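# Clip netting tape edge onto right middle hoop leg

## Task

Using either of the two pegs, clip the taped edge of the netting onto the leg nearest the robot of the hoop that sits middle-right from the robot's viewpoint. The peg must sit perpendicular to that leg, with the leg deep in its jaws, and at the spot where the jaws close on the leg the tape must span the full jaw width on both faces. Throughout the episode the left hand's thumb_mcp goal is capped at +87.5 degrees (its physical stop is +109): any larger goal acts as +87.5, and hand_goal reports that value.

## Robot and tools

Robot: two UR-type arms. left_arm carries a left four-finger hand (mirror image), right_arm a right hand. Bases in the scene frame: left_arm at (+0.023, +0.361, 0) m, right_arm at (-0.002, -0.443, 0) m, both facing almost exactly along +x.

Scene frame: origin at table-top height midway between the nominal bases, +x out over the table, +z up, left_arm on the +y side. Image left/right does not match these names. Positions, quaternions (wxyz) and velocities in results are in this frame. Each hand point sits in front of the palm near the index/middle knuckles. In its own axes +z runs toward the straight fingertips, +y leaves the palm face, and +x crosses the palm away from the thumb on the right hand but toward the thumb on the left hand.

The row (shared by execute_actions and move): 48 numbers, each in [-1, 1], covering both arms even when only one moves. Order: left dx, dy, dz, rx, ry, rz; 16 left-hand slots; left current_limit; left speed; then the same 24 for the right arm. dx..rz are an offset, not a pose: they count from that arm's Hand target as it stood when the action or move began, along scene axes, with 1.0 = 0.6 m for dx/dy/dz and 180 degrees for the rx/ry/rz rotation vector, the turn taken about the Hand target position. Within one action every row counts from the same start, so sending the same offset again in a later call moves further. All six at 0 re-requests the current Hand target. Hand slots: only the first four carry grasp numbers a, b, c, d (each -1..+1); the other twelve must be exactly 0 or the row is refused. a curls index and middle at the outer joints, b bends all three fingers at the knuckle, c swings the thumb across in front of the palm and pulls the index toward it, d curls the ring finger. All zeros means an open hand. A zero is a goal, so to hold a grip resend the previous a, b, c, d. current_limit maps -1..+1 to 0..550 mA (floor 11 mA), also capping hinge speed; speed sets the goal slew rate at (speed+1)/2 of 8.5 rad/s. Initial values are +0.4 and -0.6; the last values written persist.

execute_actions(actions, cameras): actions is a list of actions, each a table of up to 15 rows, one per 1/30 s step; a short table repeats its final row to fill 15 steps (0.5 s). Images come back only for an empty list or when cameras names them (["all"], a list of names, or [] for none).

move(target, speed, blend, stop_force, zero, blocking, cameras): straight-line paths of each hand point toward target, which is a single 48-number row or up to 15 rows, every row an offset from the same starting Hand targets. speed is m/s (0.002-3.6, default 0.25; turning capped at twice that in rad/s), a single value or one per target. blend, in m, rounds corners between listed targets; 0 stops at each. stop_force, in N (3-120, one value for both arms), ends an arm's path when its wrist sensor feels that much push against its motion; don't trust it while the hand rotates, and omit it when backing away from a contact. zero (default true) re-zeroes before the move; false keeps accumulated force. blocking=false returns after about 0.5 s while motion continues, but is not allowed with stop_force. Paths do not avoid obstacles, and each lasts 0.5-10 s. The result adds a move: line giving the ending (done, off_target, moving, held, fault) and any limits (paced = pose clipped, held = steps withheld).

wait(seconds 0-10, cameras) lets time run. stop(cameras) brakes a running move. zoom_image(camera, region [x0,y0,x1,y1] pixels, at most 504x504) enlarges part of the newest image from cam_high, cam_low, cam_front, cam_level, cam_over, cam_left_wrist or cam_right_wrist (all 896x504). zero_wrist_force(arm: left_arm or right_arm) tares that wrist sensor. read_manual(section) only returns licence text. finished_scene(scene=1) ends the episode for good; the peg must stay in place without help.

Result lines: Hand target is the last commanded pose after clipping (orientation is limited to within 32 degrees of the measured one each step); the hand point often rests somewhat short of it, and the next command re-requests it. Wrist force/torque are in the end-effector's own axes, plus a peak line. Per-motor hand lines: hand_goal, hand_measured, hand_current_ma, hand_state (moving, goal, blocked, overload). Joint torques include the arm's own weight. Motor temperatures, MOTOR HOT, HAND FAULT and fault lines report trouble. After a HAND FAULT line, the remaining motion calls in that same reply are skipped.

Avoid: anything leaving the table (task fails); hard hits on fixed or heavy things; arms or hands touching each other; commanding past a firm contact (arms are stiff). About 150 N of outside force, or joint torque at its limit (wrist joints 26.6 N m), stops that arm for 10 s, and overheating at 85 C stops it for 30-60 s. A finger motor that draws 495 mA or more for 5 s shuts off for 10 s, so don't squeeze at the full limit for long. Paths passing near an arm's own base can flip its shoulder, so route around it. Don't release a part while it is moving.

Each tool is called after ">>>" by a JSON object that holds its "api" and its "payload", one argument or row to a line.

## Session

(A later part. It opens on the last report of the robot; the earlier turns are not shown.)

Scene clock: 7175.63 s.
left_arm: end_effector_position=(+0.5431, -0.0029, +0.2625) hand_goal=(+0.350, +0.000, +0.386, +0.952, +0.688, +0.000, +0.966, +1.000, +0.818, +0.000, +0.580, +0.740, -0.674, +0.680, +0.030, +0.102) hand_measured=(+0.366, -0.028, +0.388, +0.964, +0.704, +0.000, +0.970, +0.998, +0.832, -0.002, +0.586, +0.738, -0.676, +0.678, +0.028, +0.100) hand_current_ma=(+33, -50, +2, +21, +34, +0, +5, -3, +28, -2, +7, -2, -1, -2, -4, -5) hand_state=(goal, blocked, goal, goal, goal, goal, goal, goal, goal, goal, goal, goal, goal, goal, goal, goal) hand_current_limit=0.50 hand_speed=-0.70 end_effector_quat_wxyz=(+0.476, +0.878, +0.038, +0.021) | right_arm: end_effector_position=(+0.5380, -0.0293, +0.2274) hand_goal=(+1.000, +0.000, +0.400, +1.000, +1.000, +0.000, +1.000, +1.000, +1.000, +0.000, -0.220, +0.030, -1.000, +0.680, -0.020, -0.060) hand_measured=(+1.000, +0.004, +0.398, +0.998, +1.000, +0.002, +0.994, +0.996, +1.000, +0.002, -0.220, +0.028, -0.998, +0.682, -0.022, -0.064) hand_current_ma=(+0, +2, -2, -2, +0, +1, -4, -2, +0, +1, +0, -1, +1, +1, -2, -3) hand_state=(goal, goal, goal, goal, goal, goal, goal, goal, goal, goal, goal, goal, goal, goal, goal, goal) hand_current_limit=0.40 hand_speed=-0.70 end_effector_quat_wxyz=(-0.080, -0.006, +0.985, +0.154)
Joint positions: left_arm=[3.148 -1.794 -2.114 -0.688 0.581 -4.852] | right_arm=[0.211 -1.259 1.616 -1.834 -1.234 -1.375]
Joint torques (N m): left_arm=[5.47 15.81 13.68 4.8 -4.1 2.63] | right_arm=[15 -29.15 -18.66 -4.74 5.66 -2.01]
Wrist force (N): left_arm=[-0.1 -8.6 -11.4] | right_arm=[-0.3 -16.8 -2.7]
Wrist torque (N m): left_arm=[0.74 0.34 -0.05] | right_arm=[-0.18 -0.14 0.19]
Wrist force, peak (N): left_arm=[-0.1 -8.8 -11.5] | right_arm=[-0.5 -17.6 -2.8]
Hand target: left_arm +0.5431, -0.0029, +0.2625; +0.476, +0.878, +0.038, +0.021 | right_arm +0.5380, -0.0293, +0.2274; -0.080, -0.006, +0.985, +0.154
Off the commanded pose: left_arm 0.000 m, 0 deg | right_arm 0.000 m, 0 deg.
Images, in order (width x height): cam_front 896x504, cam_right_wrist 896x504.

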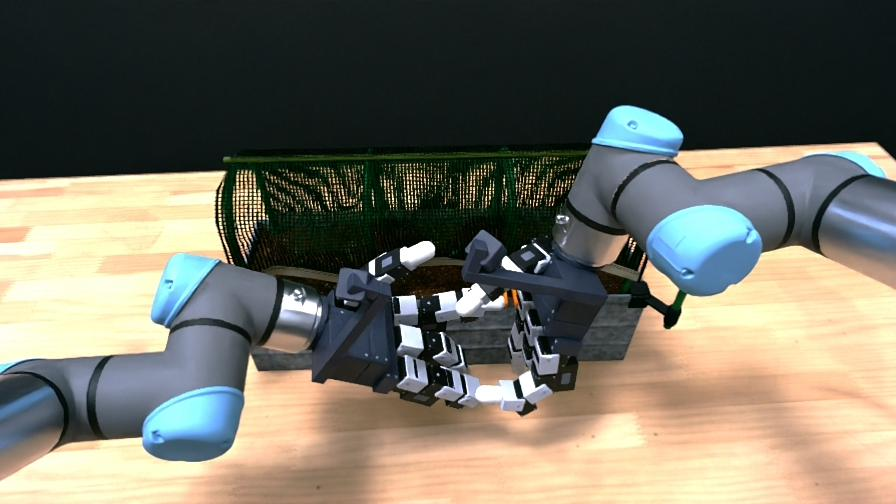

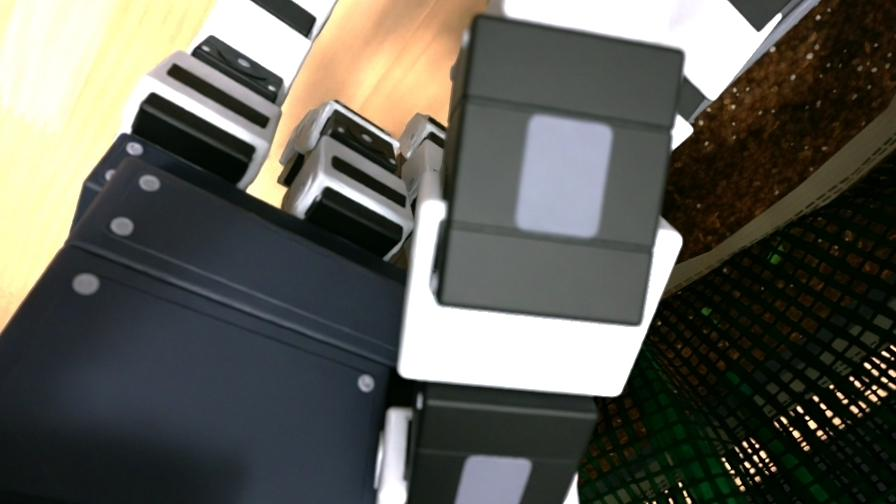

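>>> {"api": "wait", "payload": {
  "seconds": 0,
  "cameras": ["cam_level", "cam_right_wrist"]
}}

>>> {"api": "zoom_image", "payload": {
  "camera": "cam_level",
  "region": [540, 262, 580, 292]
}}

>>> {"api": "zoom_image", "payload": {
  "camera": "cam_level",
  "region": [700, 265, 740, 305]
}}

>>> {"api": "zoom_image", "payload": {
  "camera": "cam_right_wrist",
  "region": [650, 220, 750, 320]
}}

Scene clock: 7190.07 s.
left_arm: end_effector_position=(+0.5431, -0.0029, +0.2625) hand_goal=(+0.350, +0.000, +0.386, +0.952, +0.688, +0.000, +0.966, +1.000, +0.818, +0.000, +0.580, +0.740, -0.674, +0.680, +0.030, +0.102) hand_measured=(+0.366, -0.028, +0.388, +0.964, +0.704, +0.000, +0.970, +0.998, +0.832, -0.002, +0.586, +0.738, -0.676, +0.678, +0.028, +0.100) hand_current_ma=(+33, -50, +2, +21, +34, +0, +5, -3, +28, -2, +7, -2, -1, -2, -4, -5) hand_state=(goal, blocked, goal, goal, goal, goal, goal, goal, goal, goal, goal, goal, goal, goal, goal, goal) hand_current_limit=0.50 hand_speed=-0.70 end_effector_quat_wxyz=(+0.476, +0.878, +0.038, +0.021) | right_arm: end_effector_position=(+0.5380, -0.0293, +0.2274) hand_goal=(+1.000, +0.000, +0.400, +1.000, +1.000, +0.000, +1.000, +1.000, +1.000, +0.000, -0.220, +0.030, -1.000, +0.680, -0.020, -0.060) hand_measured=(+1.000, +0.004, +0.398, +0.998, +1.000, +0.002, +0.994, +0.996, +1.000, +0.002, -0.220, +0.028, -0.998, +0.682, -0.022, -0.064) hand_current_ma=(+0, +2, -2, -2, +0, +1, -4, -2, +0, +1, +0, -1, +1, +1, -2, -3) hand_state=(goal, goal, goal, goal, goal, goal, goal, goal, goal, goal, goal, goal, goal, goal, goal, goal) hand_current_limit=0.40 hand_speed=-0.70 end_effector_quat_wxyz=(-0.080, -0.006, +0.985, +0.154)
Joint positions: left_arm=[3.148 -1.794 -2.114 -0.688 0.581 -4.852] | right_arm=[0.211 -1.259 1.616 -1.834 -1.234 -1.375]
Joint torques (N m): left_arm=[5.62 14.73 14.03 4.74 -4.16 2.59] | right_arm=[11.06 -29.52 -18.44 -4.6 5.47 -1.96]
Wrist force (N): left_arm=[-0.2 -8.8 -11.2] | right_arm=[-0.6 -17.2 -2.9]
Wrist torque (N m): left_arm=[0.71 0.35 -0.06] | right_arm=[-0.20 -0.11 0.15]
Wrist force, peak (N): left_arm=[-0.2 -8.7 -11.5] | right_arm=[-0.6 -17.8 -3.0]
Hand target: left_arm +0.5431, -0.0029, +0.2625; +0.476, +0.878, +0.038, +0.021 | right_arm +0.5380, -0.0293, +0.2274; -0.080, -0.006, +0.985, +0.154
Off the commanded pose: left_arm 0.000 m, 0 deg | right_arm 0.000 m, 0 deg.
Images, in order (width x height): cam_level 896x504, cam_right_wrist 896x504.

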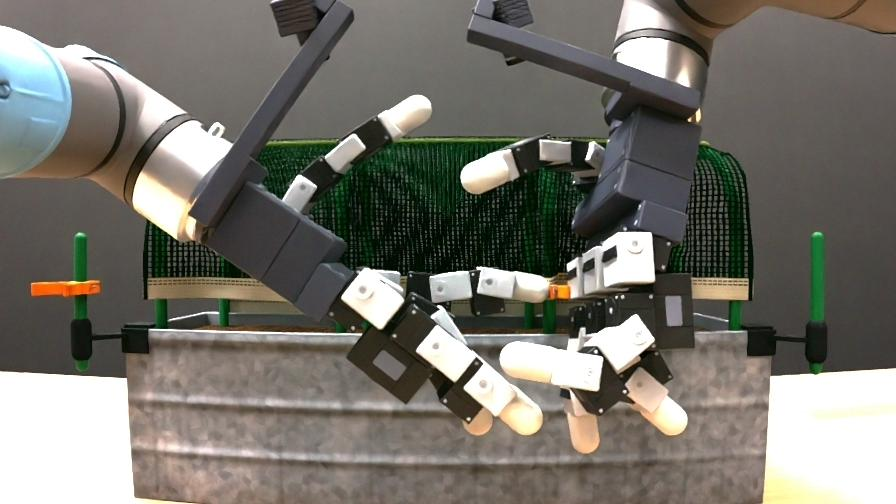

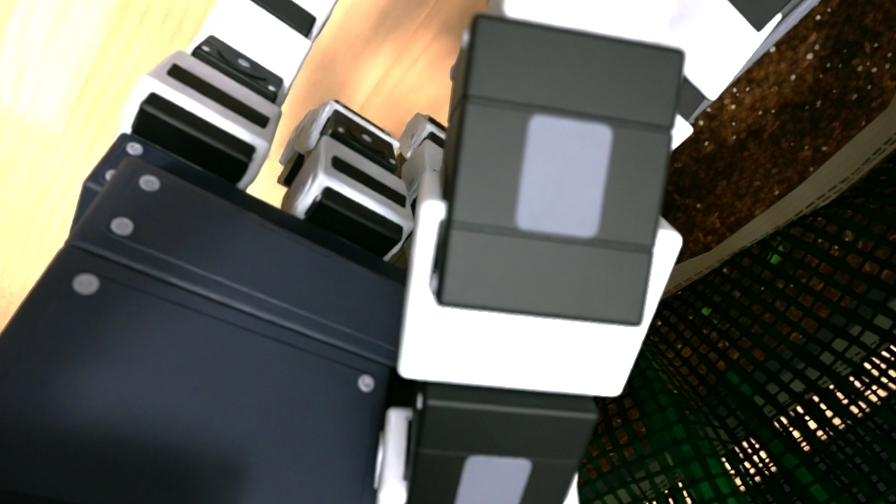

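Scaled by 12.600.

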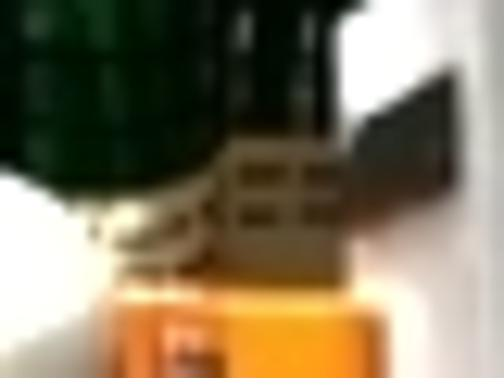

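Scaled by 12.600.

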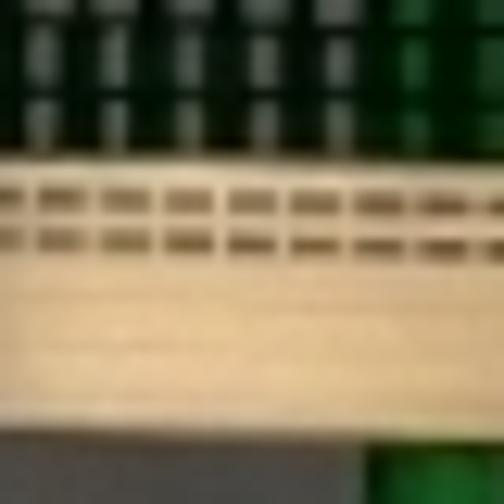

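Scaled by 5.040.

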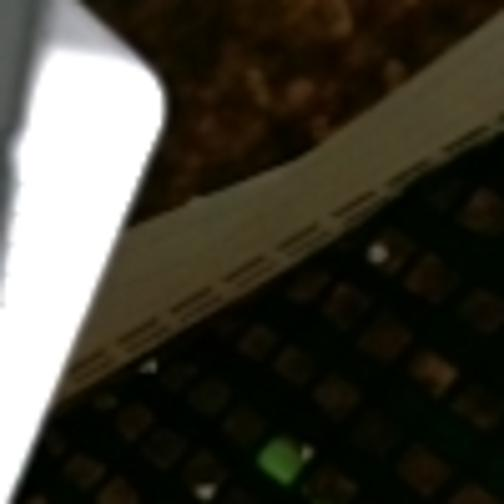

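>>> {"api": "move", "payload": {
  "target": [-0.0333,0,0,0,0,0,-0.25,0.071,0.8,0,0,0,0,0,0,0,0,0,0,0,0,0,0.5,-0.7,-0.0333,0,0,0,0,0,-0.8,-1,1,0.5,0,0,0,0,0,0,0,0,0,0,0,0,0.4,-0.7],
  "speed": 0.02,
  "cameras": ["cam_over", "cam_left_wrist", "cam_level", "cam_right_wrist"]
}}

>>> {"api": "zoom_image", "payload": {
  "camera": "cam_level",
  "region": [530, 262, 590, 307]
}}

>>> {"api": "zoom_image", "payload": {
  "camera": "cam_left_wrist",
  "region": [230, 0, 350, 120]
}}

>>> {"api": "zoom_image", "payload": {
  "camera": "cam_over",
  "region": [510, 265, 580, 335]
}}

>>> {"api": "zoom_image", "payload": {
  "camera": "cam_right_wrist",
  "region": [640, 120, 840, 320]
}}

Scene clock: 7216.90 s.
left_arm: end_effector_position=(+0.5230, -0.0029, +0.2626) hand_goal=(+0.350, +0.000, +0.386, +0.952, +0.688, +0.000, +0.966, +1.000, +0.818, +0.000, +0.580, +0.740, -0.674, +0.680, +0.030, +0.102) hand_measured=(+0.366, -0.028, +0.388, +0.964, +0.704, +0.000, +0.970, +0.998, +0.832, -0.002, +0.586, +0.738, -0.676, +0.678, +0.028, +0.100) hand_current_ma=(+33, -50, +2, +21, +34, +0, +5, -3, +28, -2, +7, -2, -1, -2, -4, -5) hand_state=(goal, blocked, goal, goal, goal, goal, goal, goal, goal, goal, goal, goal, goal, goal, goal, goal) hand_current_limit=0.50 hand_speed=-0.70 end_effector_quat_wxyz=(+0.476, +0.878, +0.038, +0.021) | right_arm: end_effector_position=(+0.5179, -0.0293, +0.2274) hand_goal=(+1.000, +0.000, +0.400, +1.000, +1.000, +0.000, +1.000, +1.000, +1.000, +0.000, -0.220, +0.030, -1.000, +0.680, -0.020, -0.060) hand_measured=(+1.000, +0.004, +0.398, +0.998, +1.000, +0.002, +0.994, +0.996, +1.000, +0.002, -0.220, +0.028, -0.998, +0.682, -0.022, -0.064) hand_current_ma=(+0, +2, -2, -2, +0, +1, -4, -2, +0, +1, +0, -1, +1, +1, -2, -3) hand_state=(goal, goal, goal, goal, goal, goal, goal, goal, goal, goal, goal, goal, goal, goal, goal, goal) hand_current_limit=0.40 hand_speed=-0.70 end_effector_quat_wxyz=(-0.080, -0.006, +0.985, +0.154)
Joint positions: left_arm=[3.149 -1.753 -2.167 -0.676 0.581 -4.851] | right_arm=[0.218 -1.3 1.671 -1.851 -1.233 -1.367]
Joint torques (N m): left_arm=[5.47 15.93 26.48 3.62 -4.48 2.45] | right_arm=[11.34 -27.08 -36.34 -2.85 5.58 0.03]
Wrist force (N): left_arm=[-0.4 -8.8 -11.5] | right_arm=[-0.9 -17.1 -2.9]
Wrist torque (N m): left_arm=[0.76 0.30 -0.13] | right_arm=[-0.20 -0.18 0.08]
Wrist force, peak (N): left_arm=[-0.2 -8.8 -11.7] | right_arm=[-1.2 -17.7 -2.7]
Hand target: left_arm +0.5231, -0.0029, +0.2625; +0.476, +0.878, +0.038, +0.021 | right_arm +0.5180, -0.0293, +0.2274; -0.080, -0.006, +0.985, +0.154
Off the commanded pose: left_arm 0.000 m, 0 deg | right_arm 0.000 m, 0 deg.
move: done
Images, in order (width x height): cam_level 896x504, cam_over 896x504, cam_left_wrist 896x504, cam_right_wrist 896x504.

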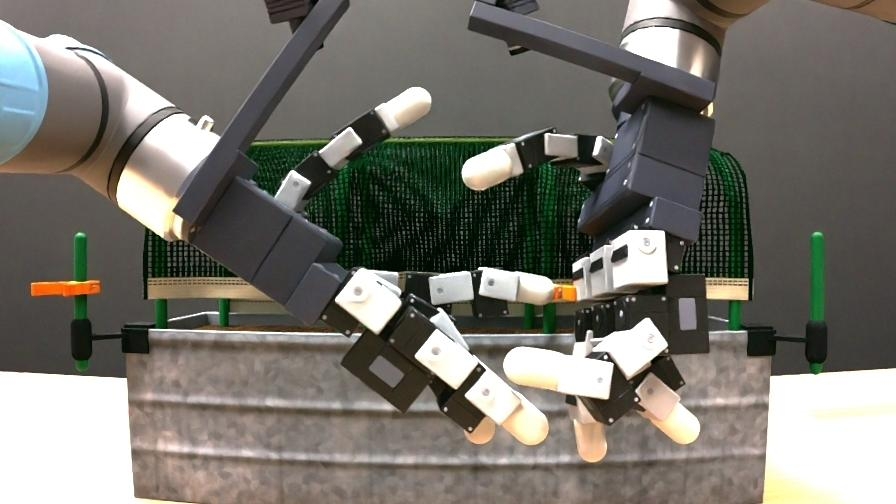

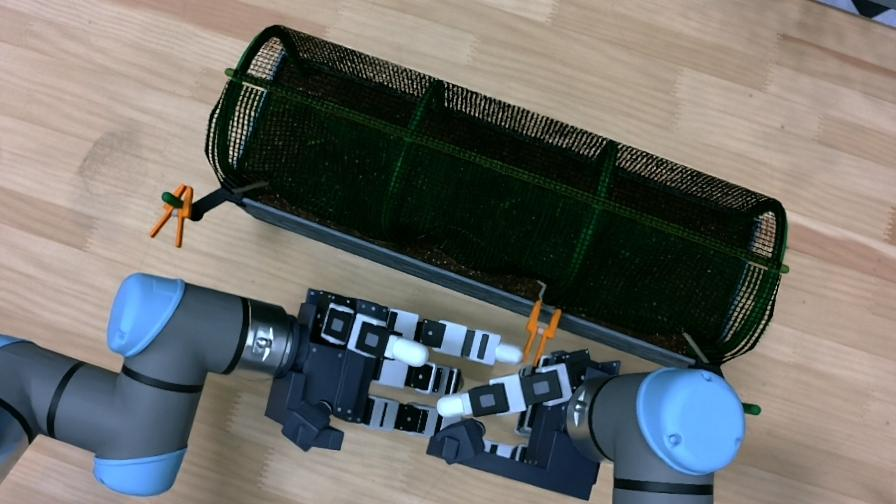

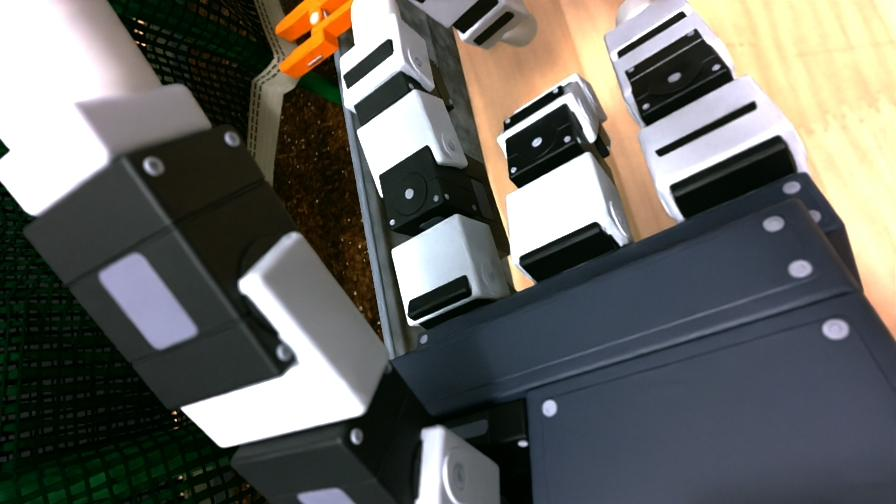

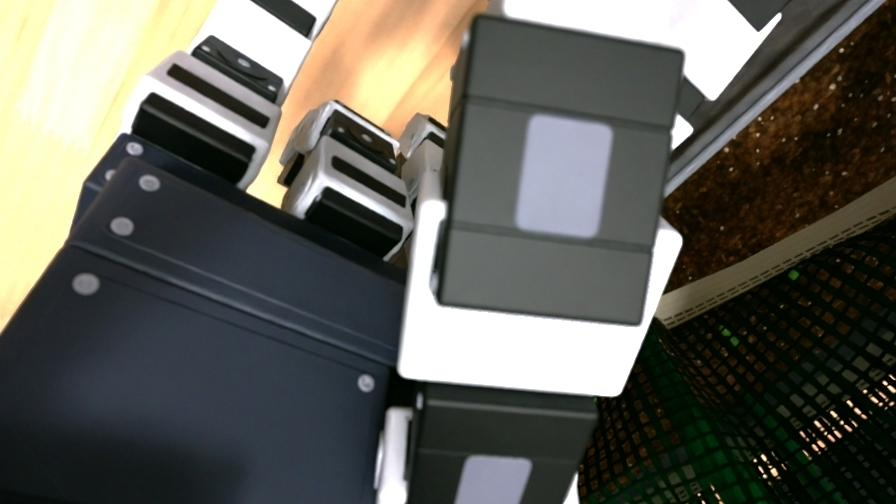

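Scaled by 8.400.

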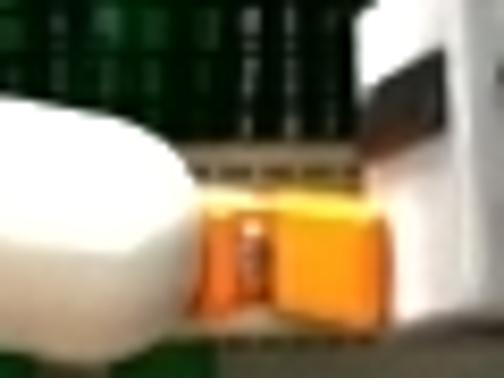

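Scaled by 4.200.

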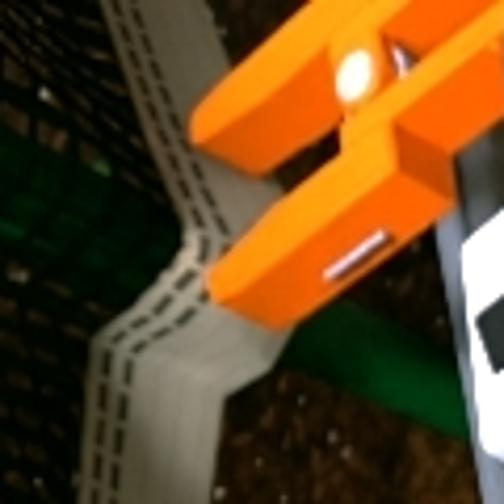

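Scaled by 7.200.

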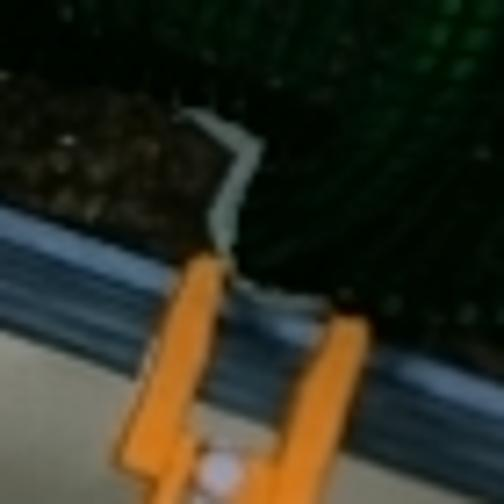

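Scaled by 2.520.

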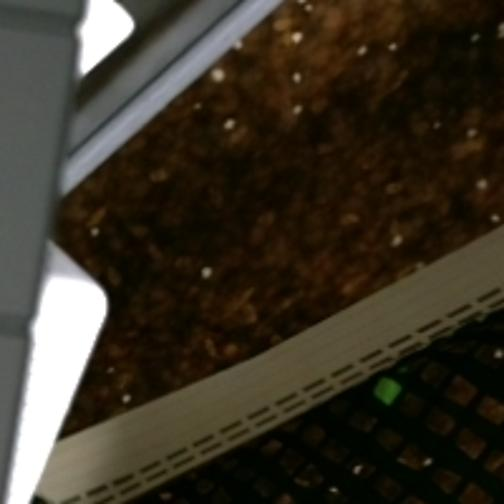

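>>> {"api": "move", "payload": {
  "target": [
    [0.0,0,0.0008,0,0,0,-0.25,0.071,0.8,0,0,0,0,0,0,0,0,0,0,0,0,0,0.5,-0.7,0.0,0,0.0008,0,0,0,-0.8,-1,1,0.5,0,0,0,0,0,0,0,0,0,0,0,0,0.4,-0.7],
    [0.025,0,0.0008,0,0,0,-0.25,0.071,0.8,0,0,0,0,0,0,0,0,0,0,0,0,0,0.5,-0.7,0.025,0,0.0008,0,0,0,-0.8,-1,1,0.5,0,0,0,0,0,0,0,0,0,0,0,0,0.4,-0.7]
  ],
  "speed": 0.012,
  "cameras": ["cam_over", "cam_left_wrist", "cam_level", "cam_right_wrist"]
}}

>>> {"api": "zoom_image", "payload": {
  "camera": "cam_level",
  "region": [530, 262, 590, 307]
}}

>>> {"api": "zoom_image", "payload": {
  "camera": "cam_left_wrist",
  "region": [230, 0, 350, 120]
}}

>>> {"api": "zoom_image", "payload": {
  "camera": "cam_over",
  "region": [510, 265, 580, 335]
}}

>>> {"api": "zoom_image", "payload": {
  "camera": "cam_right_wrist",
  "region": [640, 120, 840, 320]
}}

Scene clock: 7287.70 s.
left_arm: end_effector_position=(+0.5382, -0.0029, +0.2629) hand_goal=(+0.350, +0.000, +0.386, +0.952, +0.688, +0.000, +0.966, +1.000, +0.818, +0.000, +0.580, +0.740, -0.674, +0.680, +0.030, +0.102) hand_measured=(+0.366, -0.028, +0.388, +0.964, +0.704, +0.000, +0.970, +0.998, +0.832, -0.002, +0.586, +0.738, -0.676, +0.678, +0.028, +0.100) hand_current_ma=(+33, -50, +2, +21, +34, +0, +5, -3, +28, -2, +7, -2, -1, -2, -4, -5) hand_state=(goal, blocked, goal, goal, goal, goal, goal, goal, goal, goal, goal, goal, goal, goal, goal, goal) hand_current_limit=0.50 hand_speed=-0.70 end_effector_quat_wxyz=(+0.476, +0.878, +0.038, +0.021) | right_arm: end_effector_position=(+0.5331, -0.0293, +0.2278) hand_goal=(+1.000, +0.000, +0.400, +1.000, +1.000, +0.000, +1.000, +1.000, +1.000, +0.000, -0.220, +0.030, -1.000, +0.680, -0.020, -0.060) hand_measured=(+1.000, +0.004, +0.398, +0.998, +1.000, +0.002, +0.994, +0.996, +1.000, +0.002, -0.220, +0.028, -0.998, +0.682, -0.022, -0.064) hand_current_ma=(+0, +2, -2, -2, +0, +1, -4, -2, +0, +1, +0, -1, +1, +1, -2, -3) hand_state=(goal, goal, goal, goal, goal, goal, goal, goal, goal, goal, goal, goal, goal, goal, goal, goal) hand_current_limit=0.40 hand_speed=-0.70 end_effector_quat_wxyz=(-0.080, -0.006, +0.985, +0.154)
Joint positions: left_arm=[3.148 -1.783 -2.127 -0.686 0.581 -4.852] | right_arm=[0.213 -1.269 1.628 -1.837 -1.233 -1.373]
Joint torques (N m): left_arm=[-15.22 34.36 12.82 1.3 -2.16 -2.23] | right_arm=[1.63 -46.4 -20.15 -1.93 2.72 -2.02]
Wrist force (N): left_arm=[-0.2 -8.7 -11.7] | right_arm=[-1.1 -17.4 -3.1]
Wrist torque (N m): left_arm=[0.77 0.31 -0.13] | right_arm=[-0.22 -0.14 0.26]
Wrist force, peak (N): left_arm=[-0.4 -9.1 -11.6] | right_arm=[-0.8 -17.5 -3.3]
Hand target: left_arm +0.5381, -0.0029, +0.2630; +0.476, +0.878, +0.038, +0.021 | right_arm +0.5330, -0.0293, +0.2279; -0.080, -0.006, +0.985, +0.154
Off the commanded pose: left_arm 0.000 m, 0 deg | right_arm 0.000 m, 0 deg.
move: done
Images, in order (width x height): cam_level 896x504, cam_over 896x504, cam_left_wrist 896x504, cam_right_wrist 896x504.

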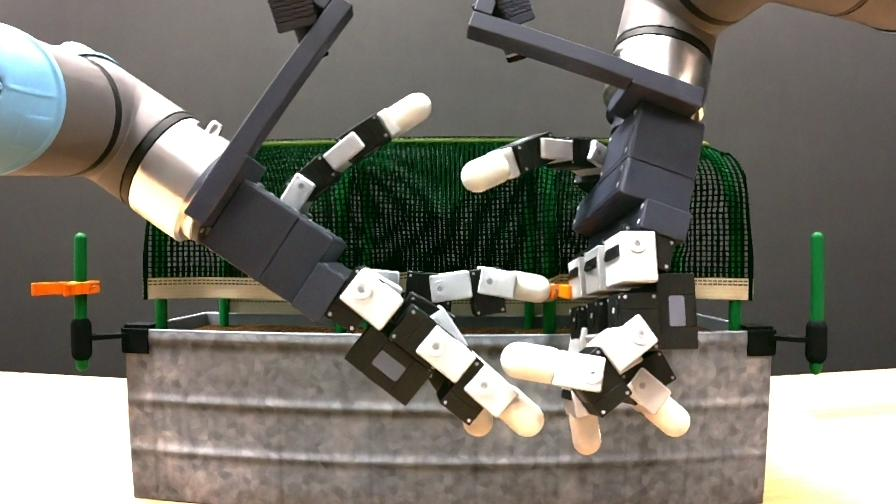

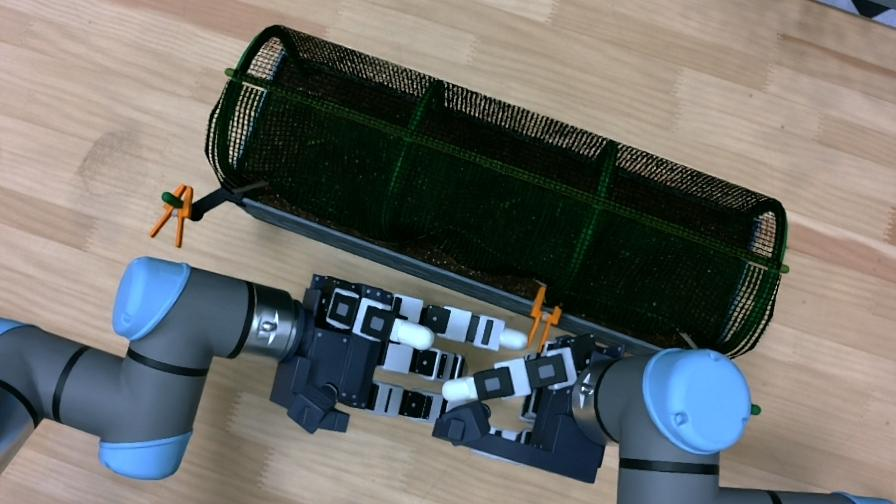

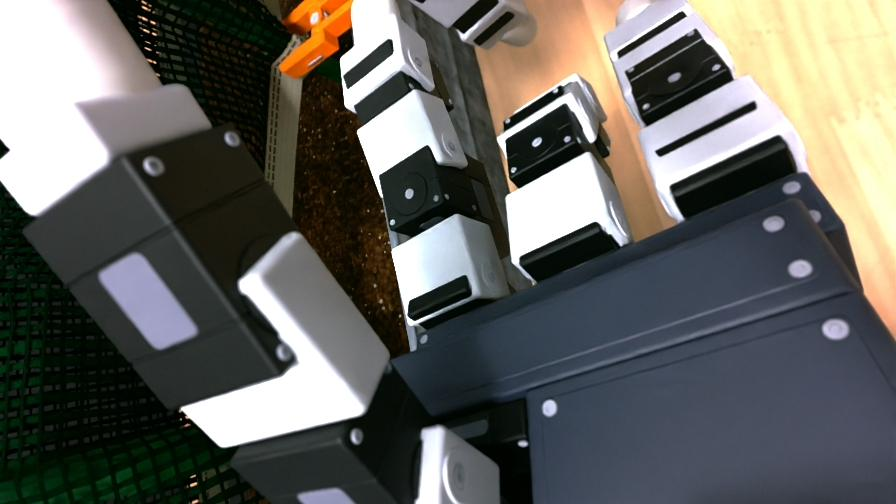

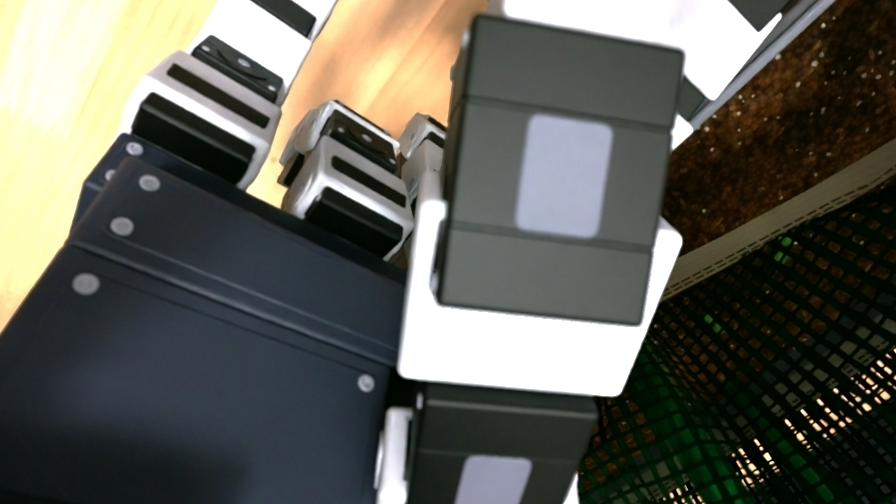

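Scaled by 8.400.

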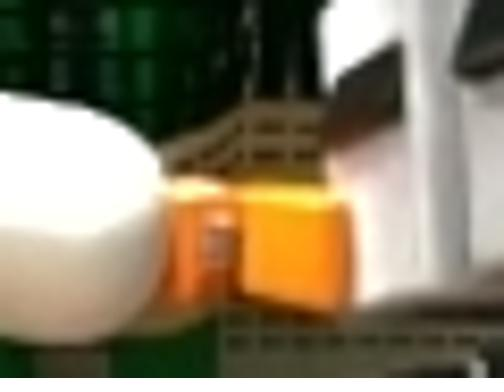

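Scaled by 4.200.

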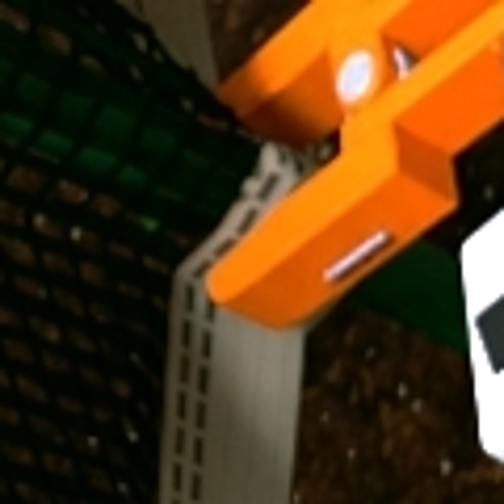

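Scaled by 7.200.

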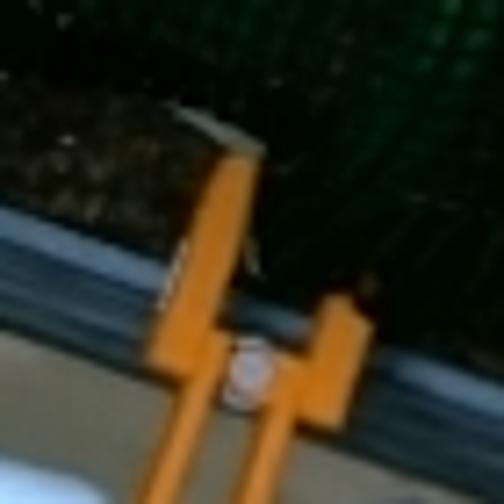

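Scaled by 2.520.

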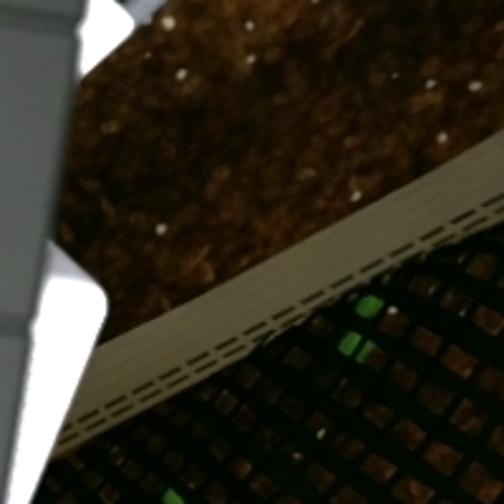

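>>> {"api": "move", "payload": {
  "target": [0.0117,0,0,0,0,0,-0.25,0.071,0.8,0,0,0,0,0,0,0,0,0,0,0,0,0,0.5,-0.7,0.0117,0,0,0,0,0,-0.8,-1,1,0.5,0,0,0,0,0,0,0,0,0,0,0,0,0.4,-0.7],
  "speed": 0.01,
  "cameras": ["cam_over", "cam_left_wrist", "cam_level", "cam_right_wrist"]
}}

>>> {"api": "zoom_image", "payload": {
  "camera": "cam_level",
  "region": [530, 262, 590, 307]
}}

>>> {"api": "zoom_image", "payload": {
  "camera": "cam_left_wrist",
  "region": [250, 0, 350, 100]
}}

>>> {"api": "zoom_image", "payload": {
  "camera": "cam_over",
  "region": [530, 275, 570, 315]
}}

>>> {"api": "zoom_image", "payload": {
  "camera": "cam_right_wrist",
  "region": [640, 120, 840, 320]
}}

Scene clock: 7307.97 s.
left_arm: end_effector_position=(+0.5452, -0.0029, +0.2630) hand_goal=(+0.350, +0.000, +0.386, +0.952, +0.688, +0.000, +0.966, +1.000, +0.818, +0.000, +0.580, +0.740, -0.674, +0.680, +0.030, +0.102) hand_measured=(+0.366, -0.028, +0.388, +0.964, +0.704, +0.000, +0.970, +0.998, +0.832, -0.002, +0.586, +0.738, -0.676, +0.678, +0.028, +0.100) hand_current_ma=(+33, -50, +2, +21, +34, +0, +5, -3, +28, -2, +7, -2, -1, -2, -4, -5) hand_state=(goal, blocked, goal, goal, goal, goal, goal, goal, goal, goal, goal, goal, goal, goal, goal, goal) hand_current_limit=0.50 hand_speed=-0.70 end_effector_quat_wxyz=(+0.476, +0.878, +0.038, +0.021) | right_arm: end_effector_position=(+0.5401, -0.0293, +0.2279) hand_goal=(+1.000, +0.000, +0.400, +1.000, +1.000, +0.000, +1.000, +1.000, +1.000, +0.000, -0.220, +0.030, -1.000, +0.680, -0.020, -0.060) hand_measured=(+1.000, +0.004, +0.398, +0.998, +1.000, +0.002, +0.994, +0.996, +1.000, +0.002, -0.220, +0.028, -0.998, +0.682, -0.022, -0.064) hand_current_ma=(+0, +2, -2, -2, +0, +1, -4, -2, +0, +1, +0, -1, +1, +1, -2, -3) hand_state=(goal, goal, goal, goal, goal, goal, goal, goal, goal, goal, goal, goal, goal, goal, goal, goal) hand_current_limit=0.40 hand_speed=-0.70 end_effector_quat_wxyz=(-0.080, -0.006, +0.985, +0.154)
Joint positions: left_arm=[3.148 -1.797 -2.108 -0.691 0.581 -4.852] | right_arm=[0.21 -1.255 1.609 -1.831 -1.234 -1.376]
Joint torques (N m): left_arm=[-15.3 28.54 15.79 0.99 -1.96 -2.42] | right_arm=[-2.58 -42.17 -24.28 -2.37 2.42 -2.3]
Wrist force (N): left_arm=[-0.5 -8.5 -10.9] | right_arm=[2.6 -17.2 -2.5]
Wrist torque (N m): left_arm=[0.68 0.29 -0.06] | right_arm=[-0.26 -0.14 0.52]
Wrist force, peak (N): left_arm=[-0.6 -9.0 -11.7] | right_arm=[-1.2 -17.8 -3.0]
Hand target: left_arm +0.5451, -0.0029, +0.2630; +0.476, +0.878, +0.038, +0.021 | right_arm +0.5400, -0.0293, +0.2279; -0.080, -0.006, +0.985, +0.154
Off the commanded pose: left_arm 0.000 m, 0 deg | right_arm 0.000 m, 0 deg.
move: done
Images, in order (width x height): cam_level 896x504, cam_over 896x504, cam_left_wrist 896x504, cam_right_wrist 896x504.

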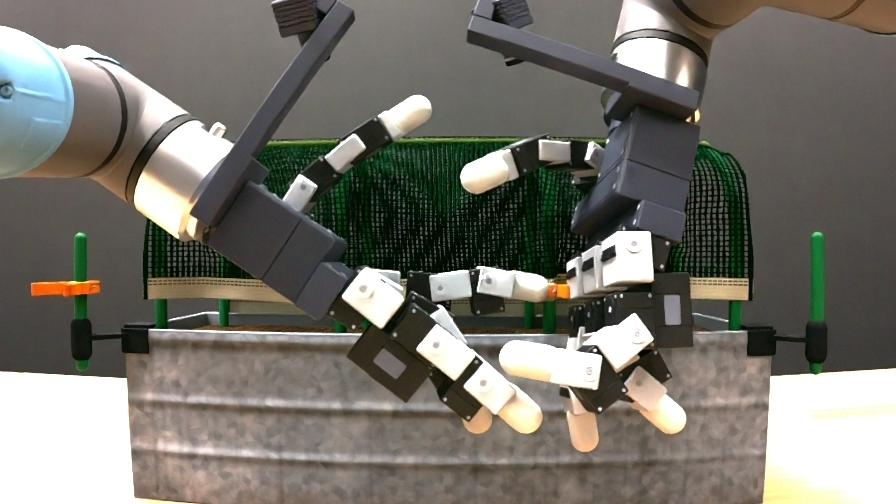

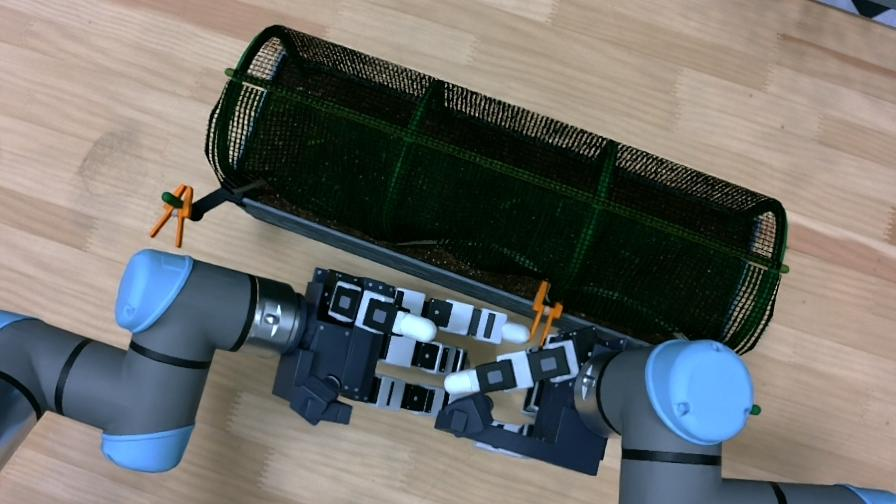

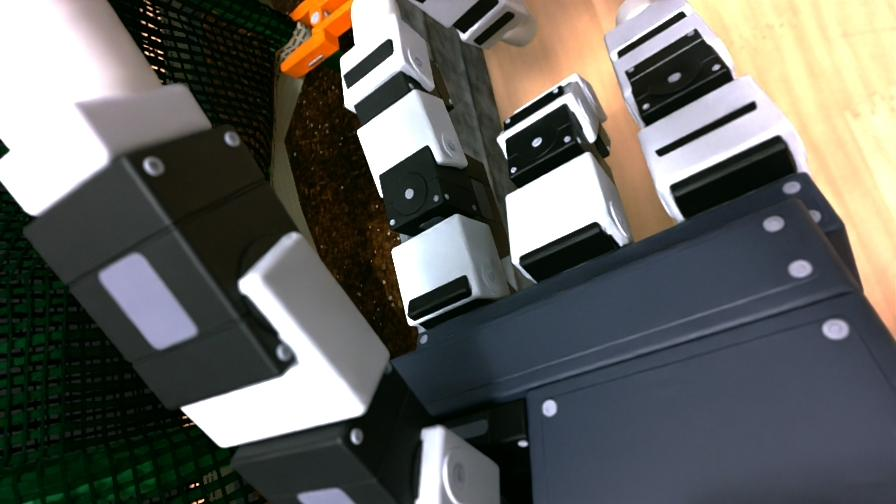

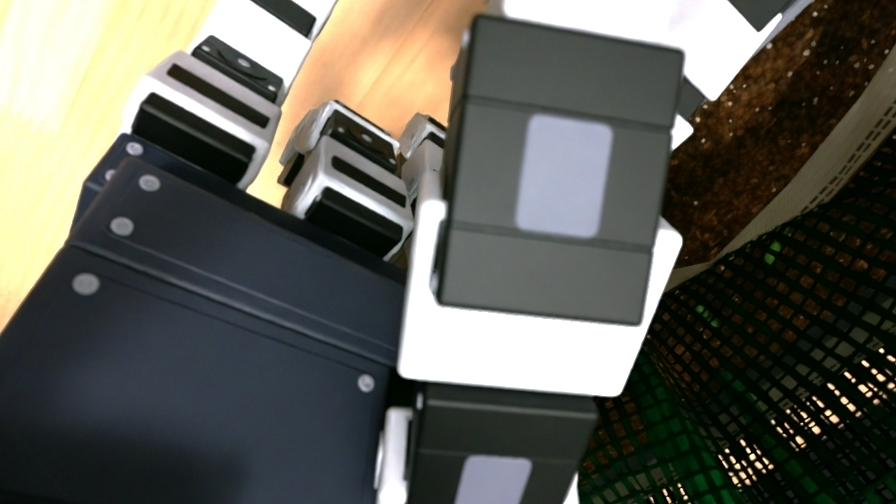

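Scaled by 8.400.

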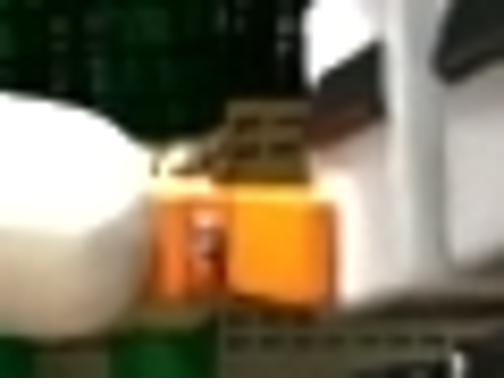

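Scaled by 5.040.

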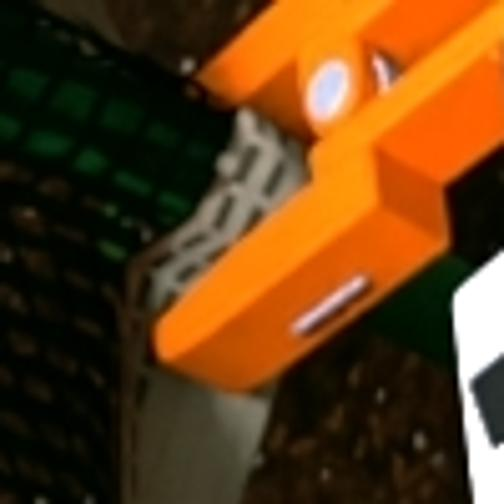

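Scaled by 12.600.

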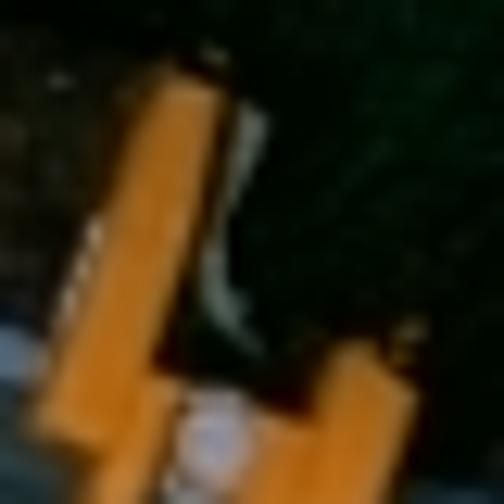

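Scaled by 2.520.

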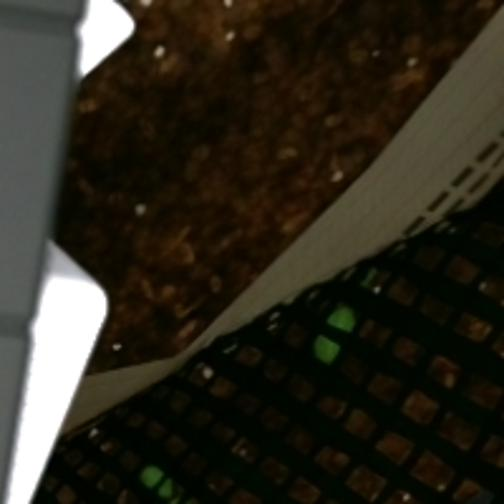

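>>> {"api": "move", "payload": {
  "target": [0,0.005,0,0,0,0,-0.25,0.071,0.8,0,0,0,0,0,0,0,0,0,0,0,0,0,0.5,-0.7,0,-0.005,0,0,0,0,-0.8,-1,1,0.5,0,0,0,0,0,0,0,0,0,0,0,0,0.4,-0.7],
  "speed": 0.008,
  "cameras": ["cam_over", "cam_left_wrist", "cam_level"]
}}

>>> {"api": "zoom_image", "payload": {
  "camera": "cam_level",
  "region": [530, 262, 590, 307]
}}

>>> {"api": "zoom_image", "payload": {
  "camera": "cam_left_wrist",
  "region": [250, 0, 350, 100]
}}

>>> {"api": "zoom_image", "payload": {
  "camera": "cam_over",
  "region": [510, 275, 570, 335]
}}

Scene clock: 7356.97 s.
left_arm: end_effector_position=(+0.5451, +0.0001, +0.2630) hand_goal=(+0.350, +0.000, +0.386, +0.952, +0.688, +0.000, +0.966, +1.000, +0.818, +0.000, +0.580, +0.740, -0.674, +0.680, +0.030, +0.102) hand_measured=(+0.366, -0.026, +0.388, +0.964, +0.704, +0.000, +0.970, +0.998, +0.832, -0.002, +0.586, +0.738, -0.676, +0.678, +0.028, +0.100) hand_current_ma=(+33, -47, +3, +21, +34, +0, +5, -3, +28, -2, +7, -2, -1, -2, -4, -5) hand_state=(goal, blocked, goal, goal, goal, goal, goal, goal, goal, goal, goal, goal, goal, goal, goal, goal) hand_current_limit=0.50 hand_speed=-0.70 end_effector_quat_wxyz=(+0.476, +0.878, +0.038, +0.021) | right_arm: end_effector_position=(+0.5400, -0.0324, +0.2279) hand_goal=(+1.000, +0.000, +0.400, +1.000, +1.000, +0.000, +1.000, +1.000, +1.000, +0.000, -0.220, +0.030, -1.000, +0.680, -0.020, -0.060) hand_measured=(+1.000, +0.004, +0.398, +0.998, +1.000, +0.002, +0.994, +0.996, +1.000, +0.002, -0.220, +0.028, -0.998, +0.682, -0.022, -0.064) hand_current_ma=(+0, +2, -2, -2, +0, +1, -4, -2, +0, +1, +0, -1, +1, +1, -2, -3) hand_state=(goal, goal, goal, goal, goal, goal, goal, goal, goal, goal, goal, goal, goal, goal, goal, goal) hand_current_limit=0.40 hand_speed=-0.70 end_effector_quat_wxyz=(-0.080, -0.006, +0.985, +0.154)
Joint positions: left_arm=[3.155 -1.793 -2.11 -0.702 0.581 -4.84] | right_arm=[0.205 -1.258 1.613 -1.83 -1.234 -1.381]
Joint torques (N m): left_arm=[0.09 39.06 14.94 2.31 -3.89 0.63] | right_arm=[-1.06 -43.55 -18.32 -1.62 1.14 -1.26]
Wrist force (N): left_arm=[-0.5 -6.0 -7.0] | right_arm=[3.0 -11.9 -1.6]
Wrist torque (N m): left_arm=[0.50 0.23 -0.10] | right_arm=[-0.20 -0.11 0.40]
Wrist force, peak (N): left_arm=[-0.5 -8.4 -11.2] | right_arm=[2.6 -17.3 -2.7]
Hand target: left_arm +0.5451, +0.0001, +0.2630; +0.476, +0.878, +0.038, +0.021 | right_arm +0.5400, -0.0323, +0.2279; -0.080, -0.006, +0.985, +0.154
Off the commanded pose: left_arm 0.000 m, 0 deg | right_arm 0.000 m, 0 deg.
move: done
Images, in order (width x height): cam_level 896x504, cam_over 896x504, cam_left_wrist 896x504.

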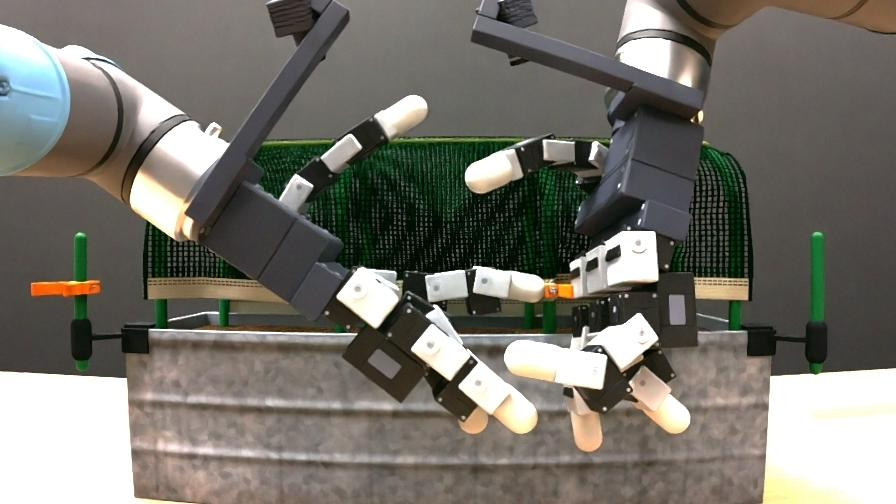

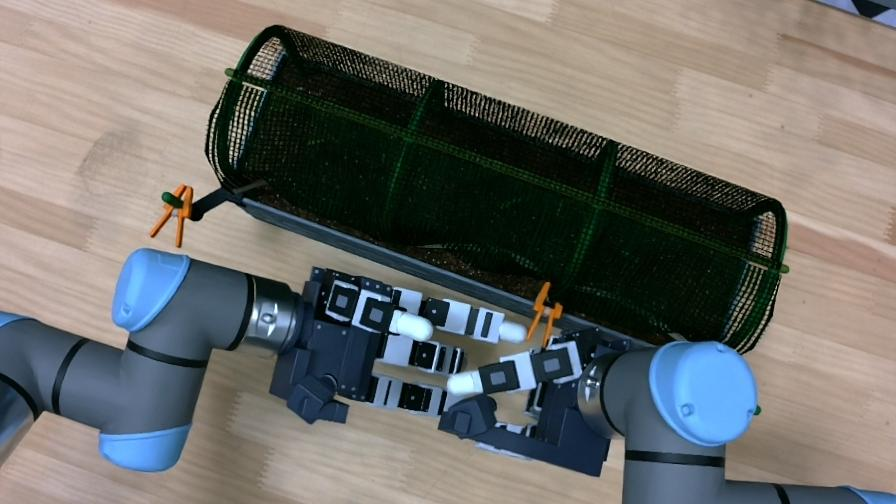

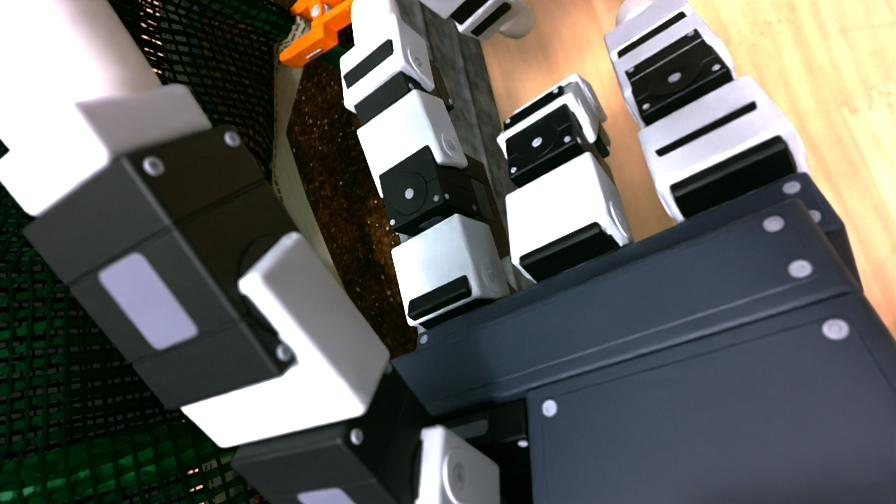

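Scaled by 8.400.

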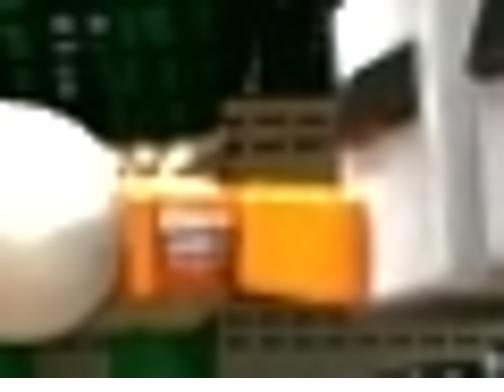

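Scaled by 5.040.

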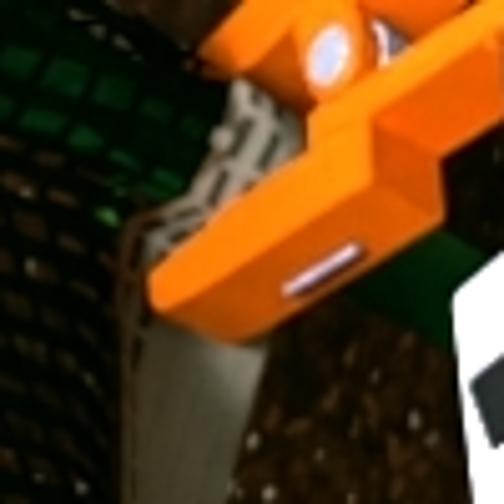

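Scaled by 8.400.

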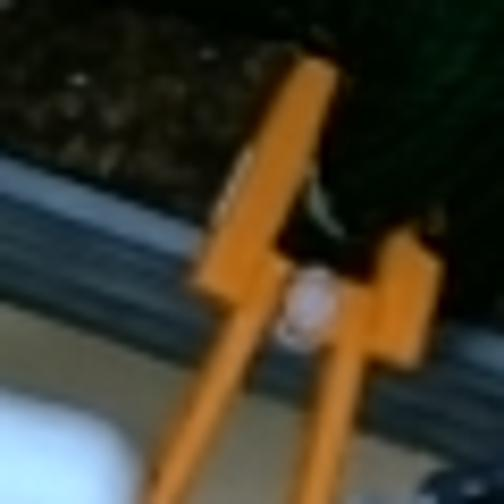

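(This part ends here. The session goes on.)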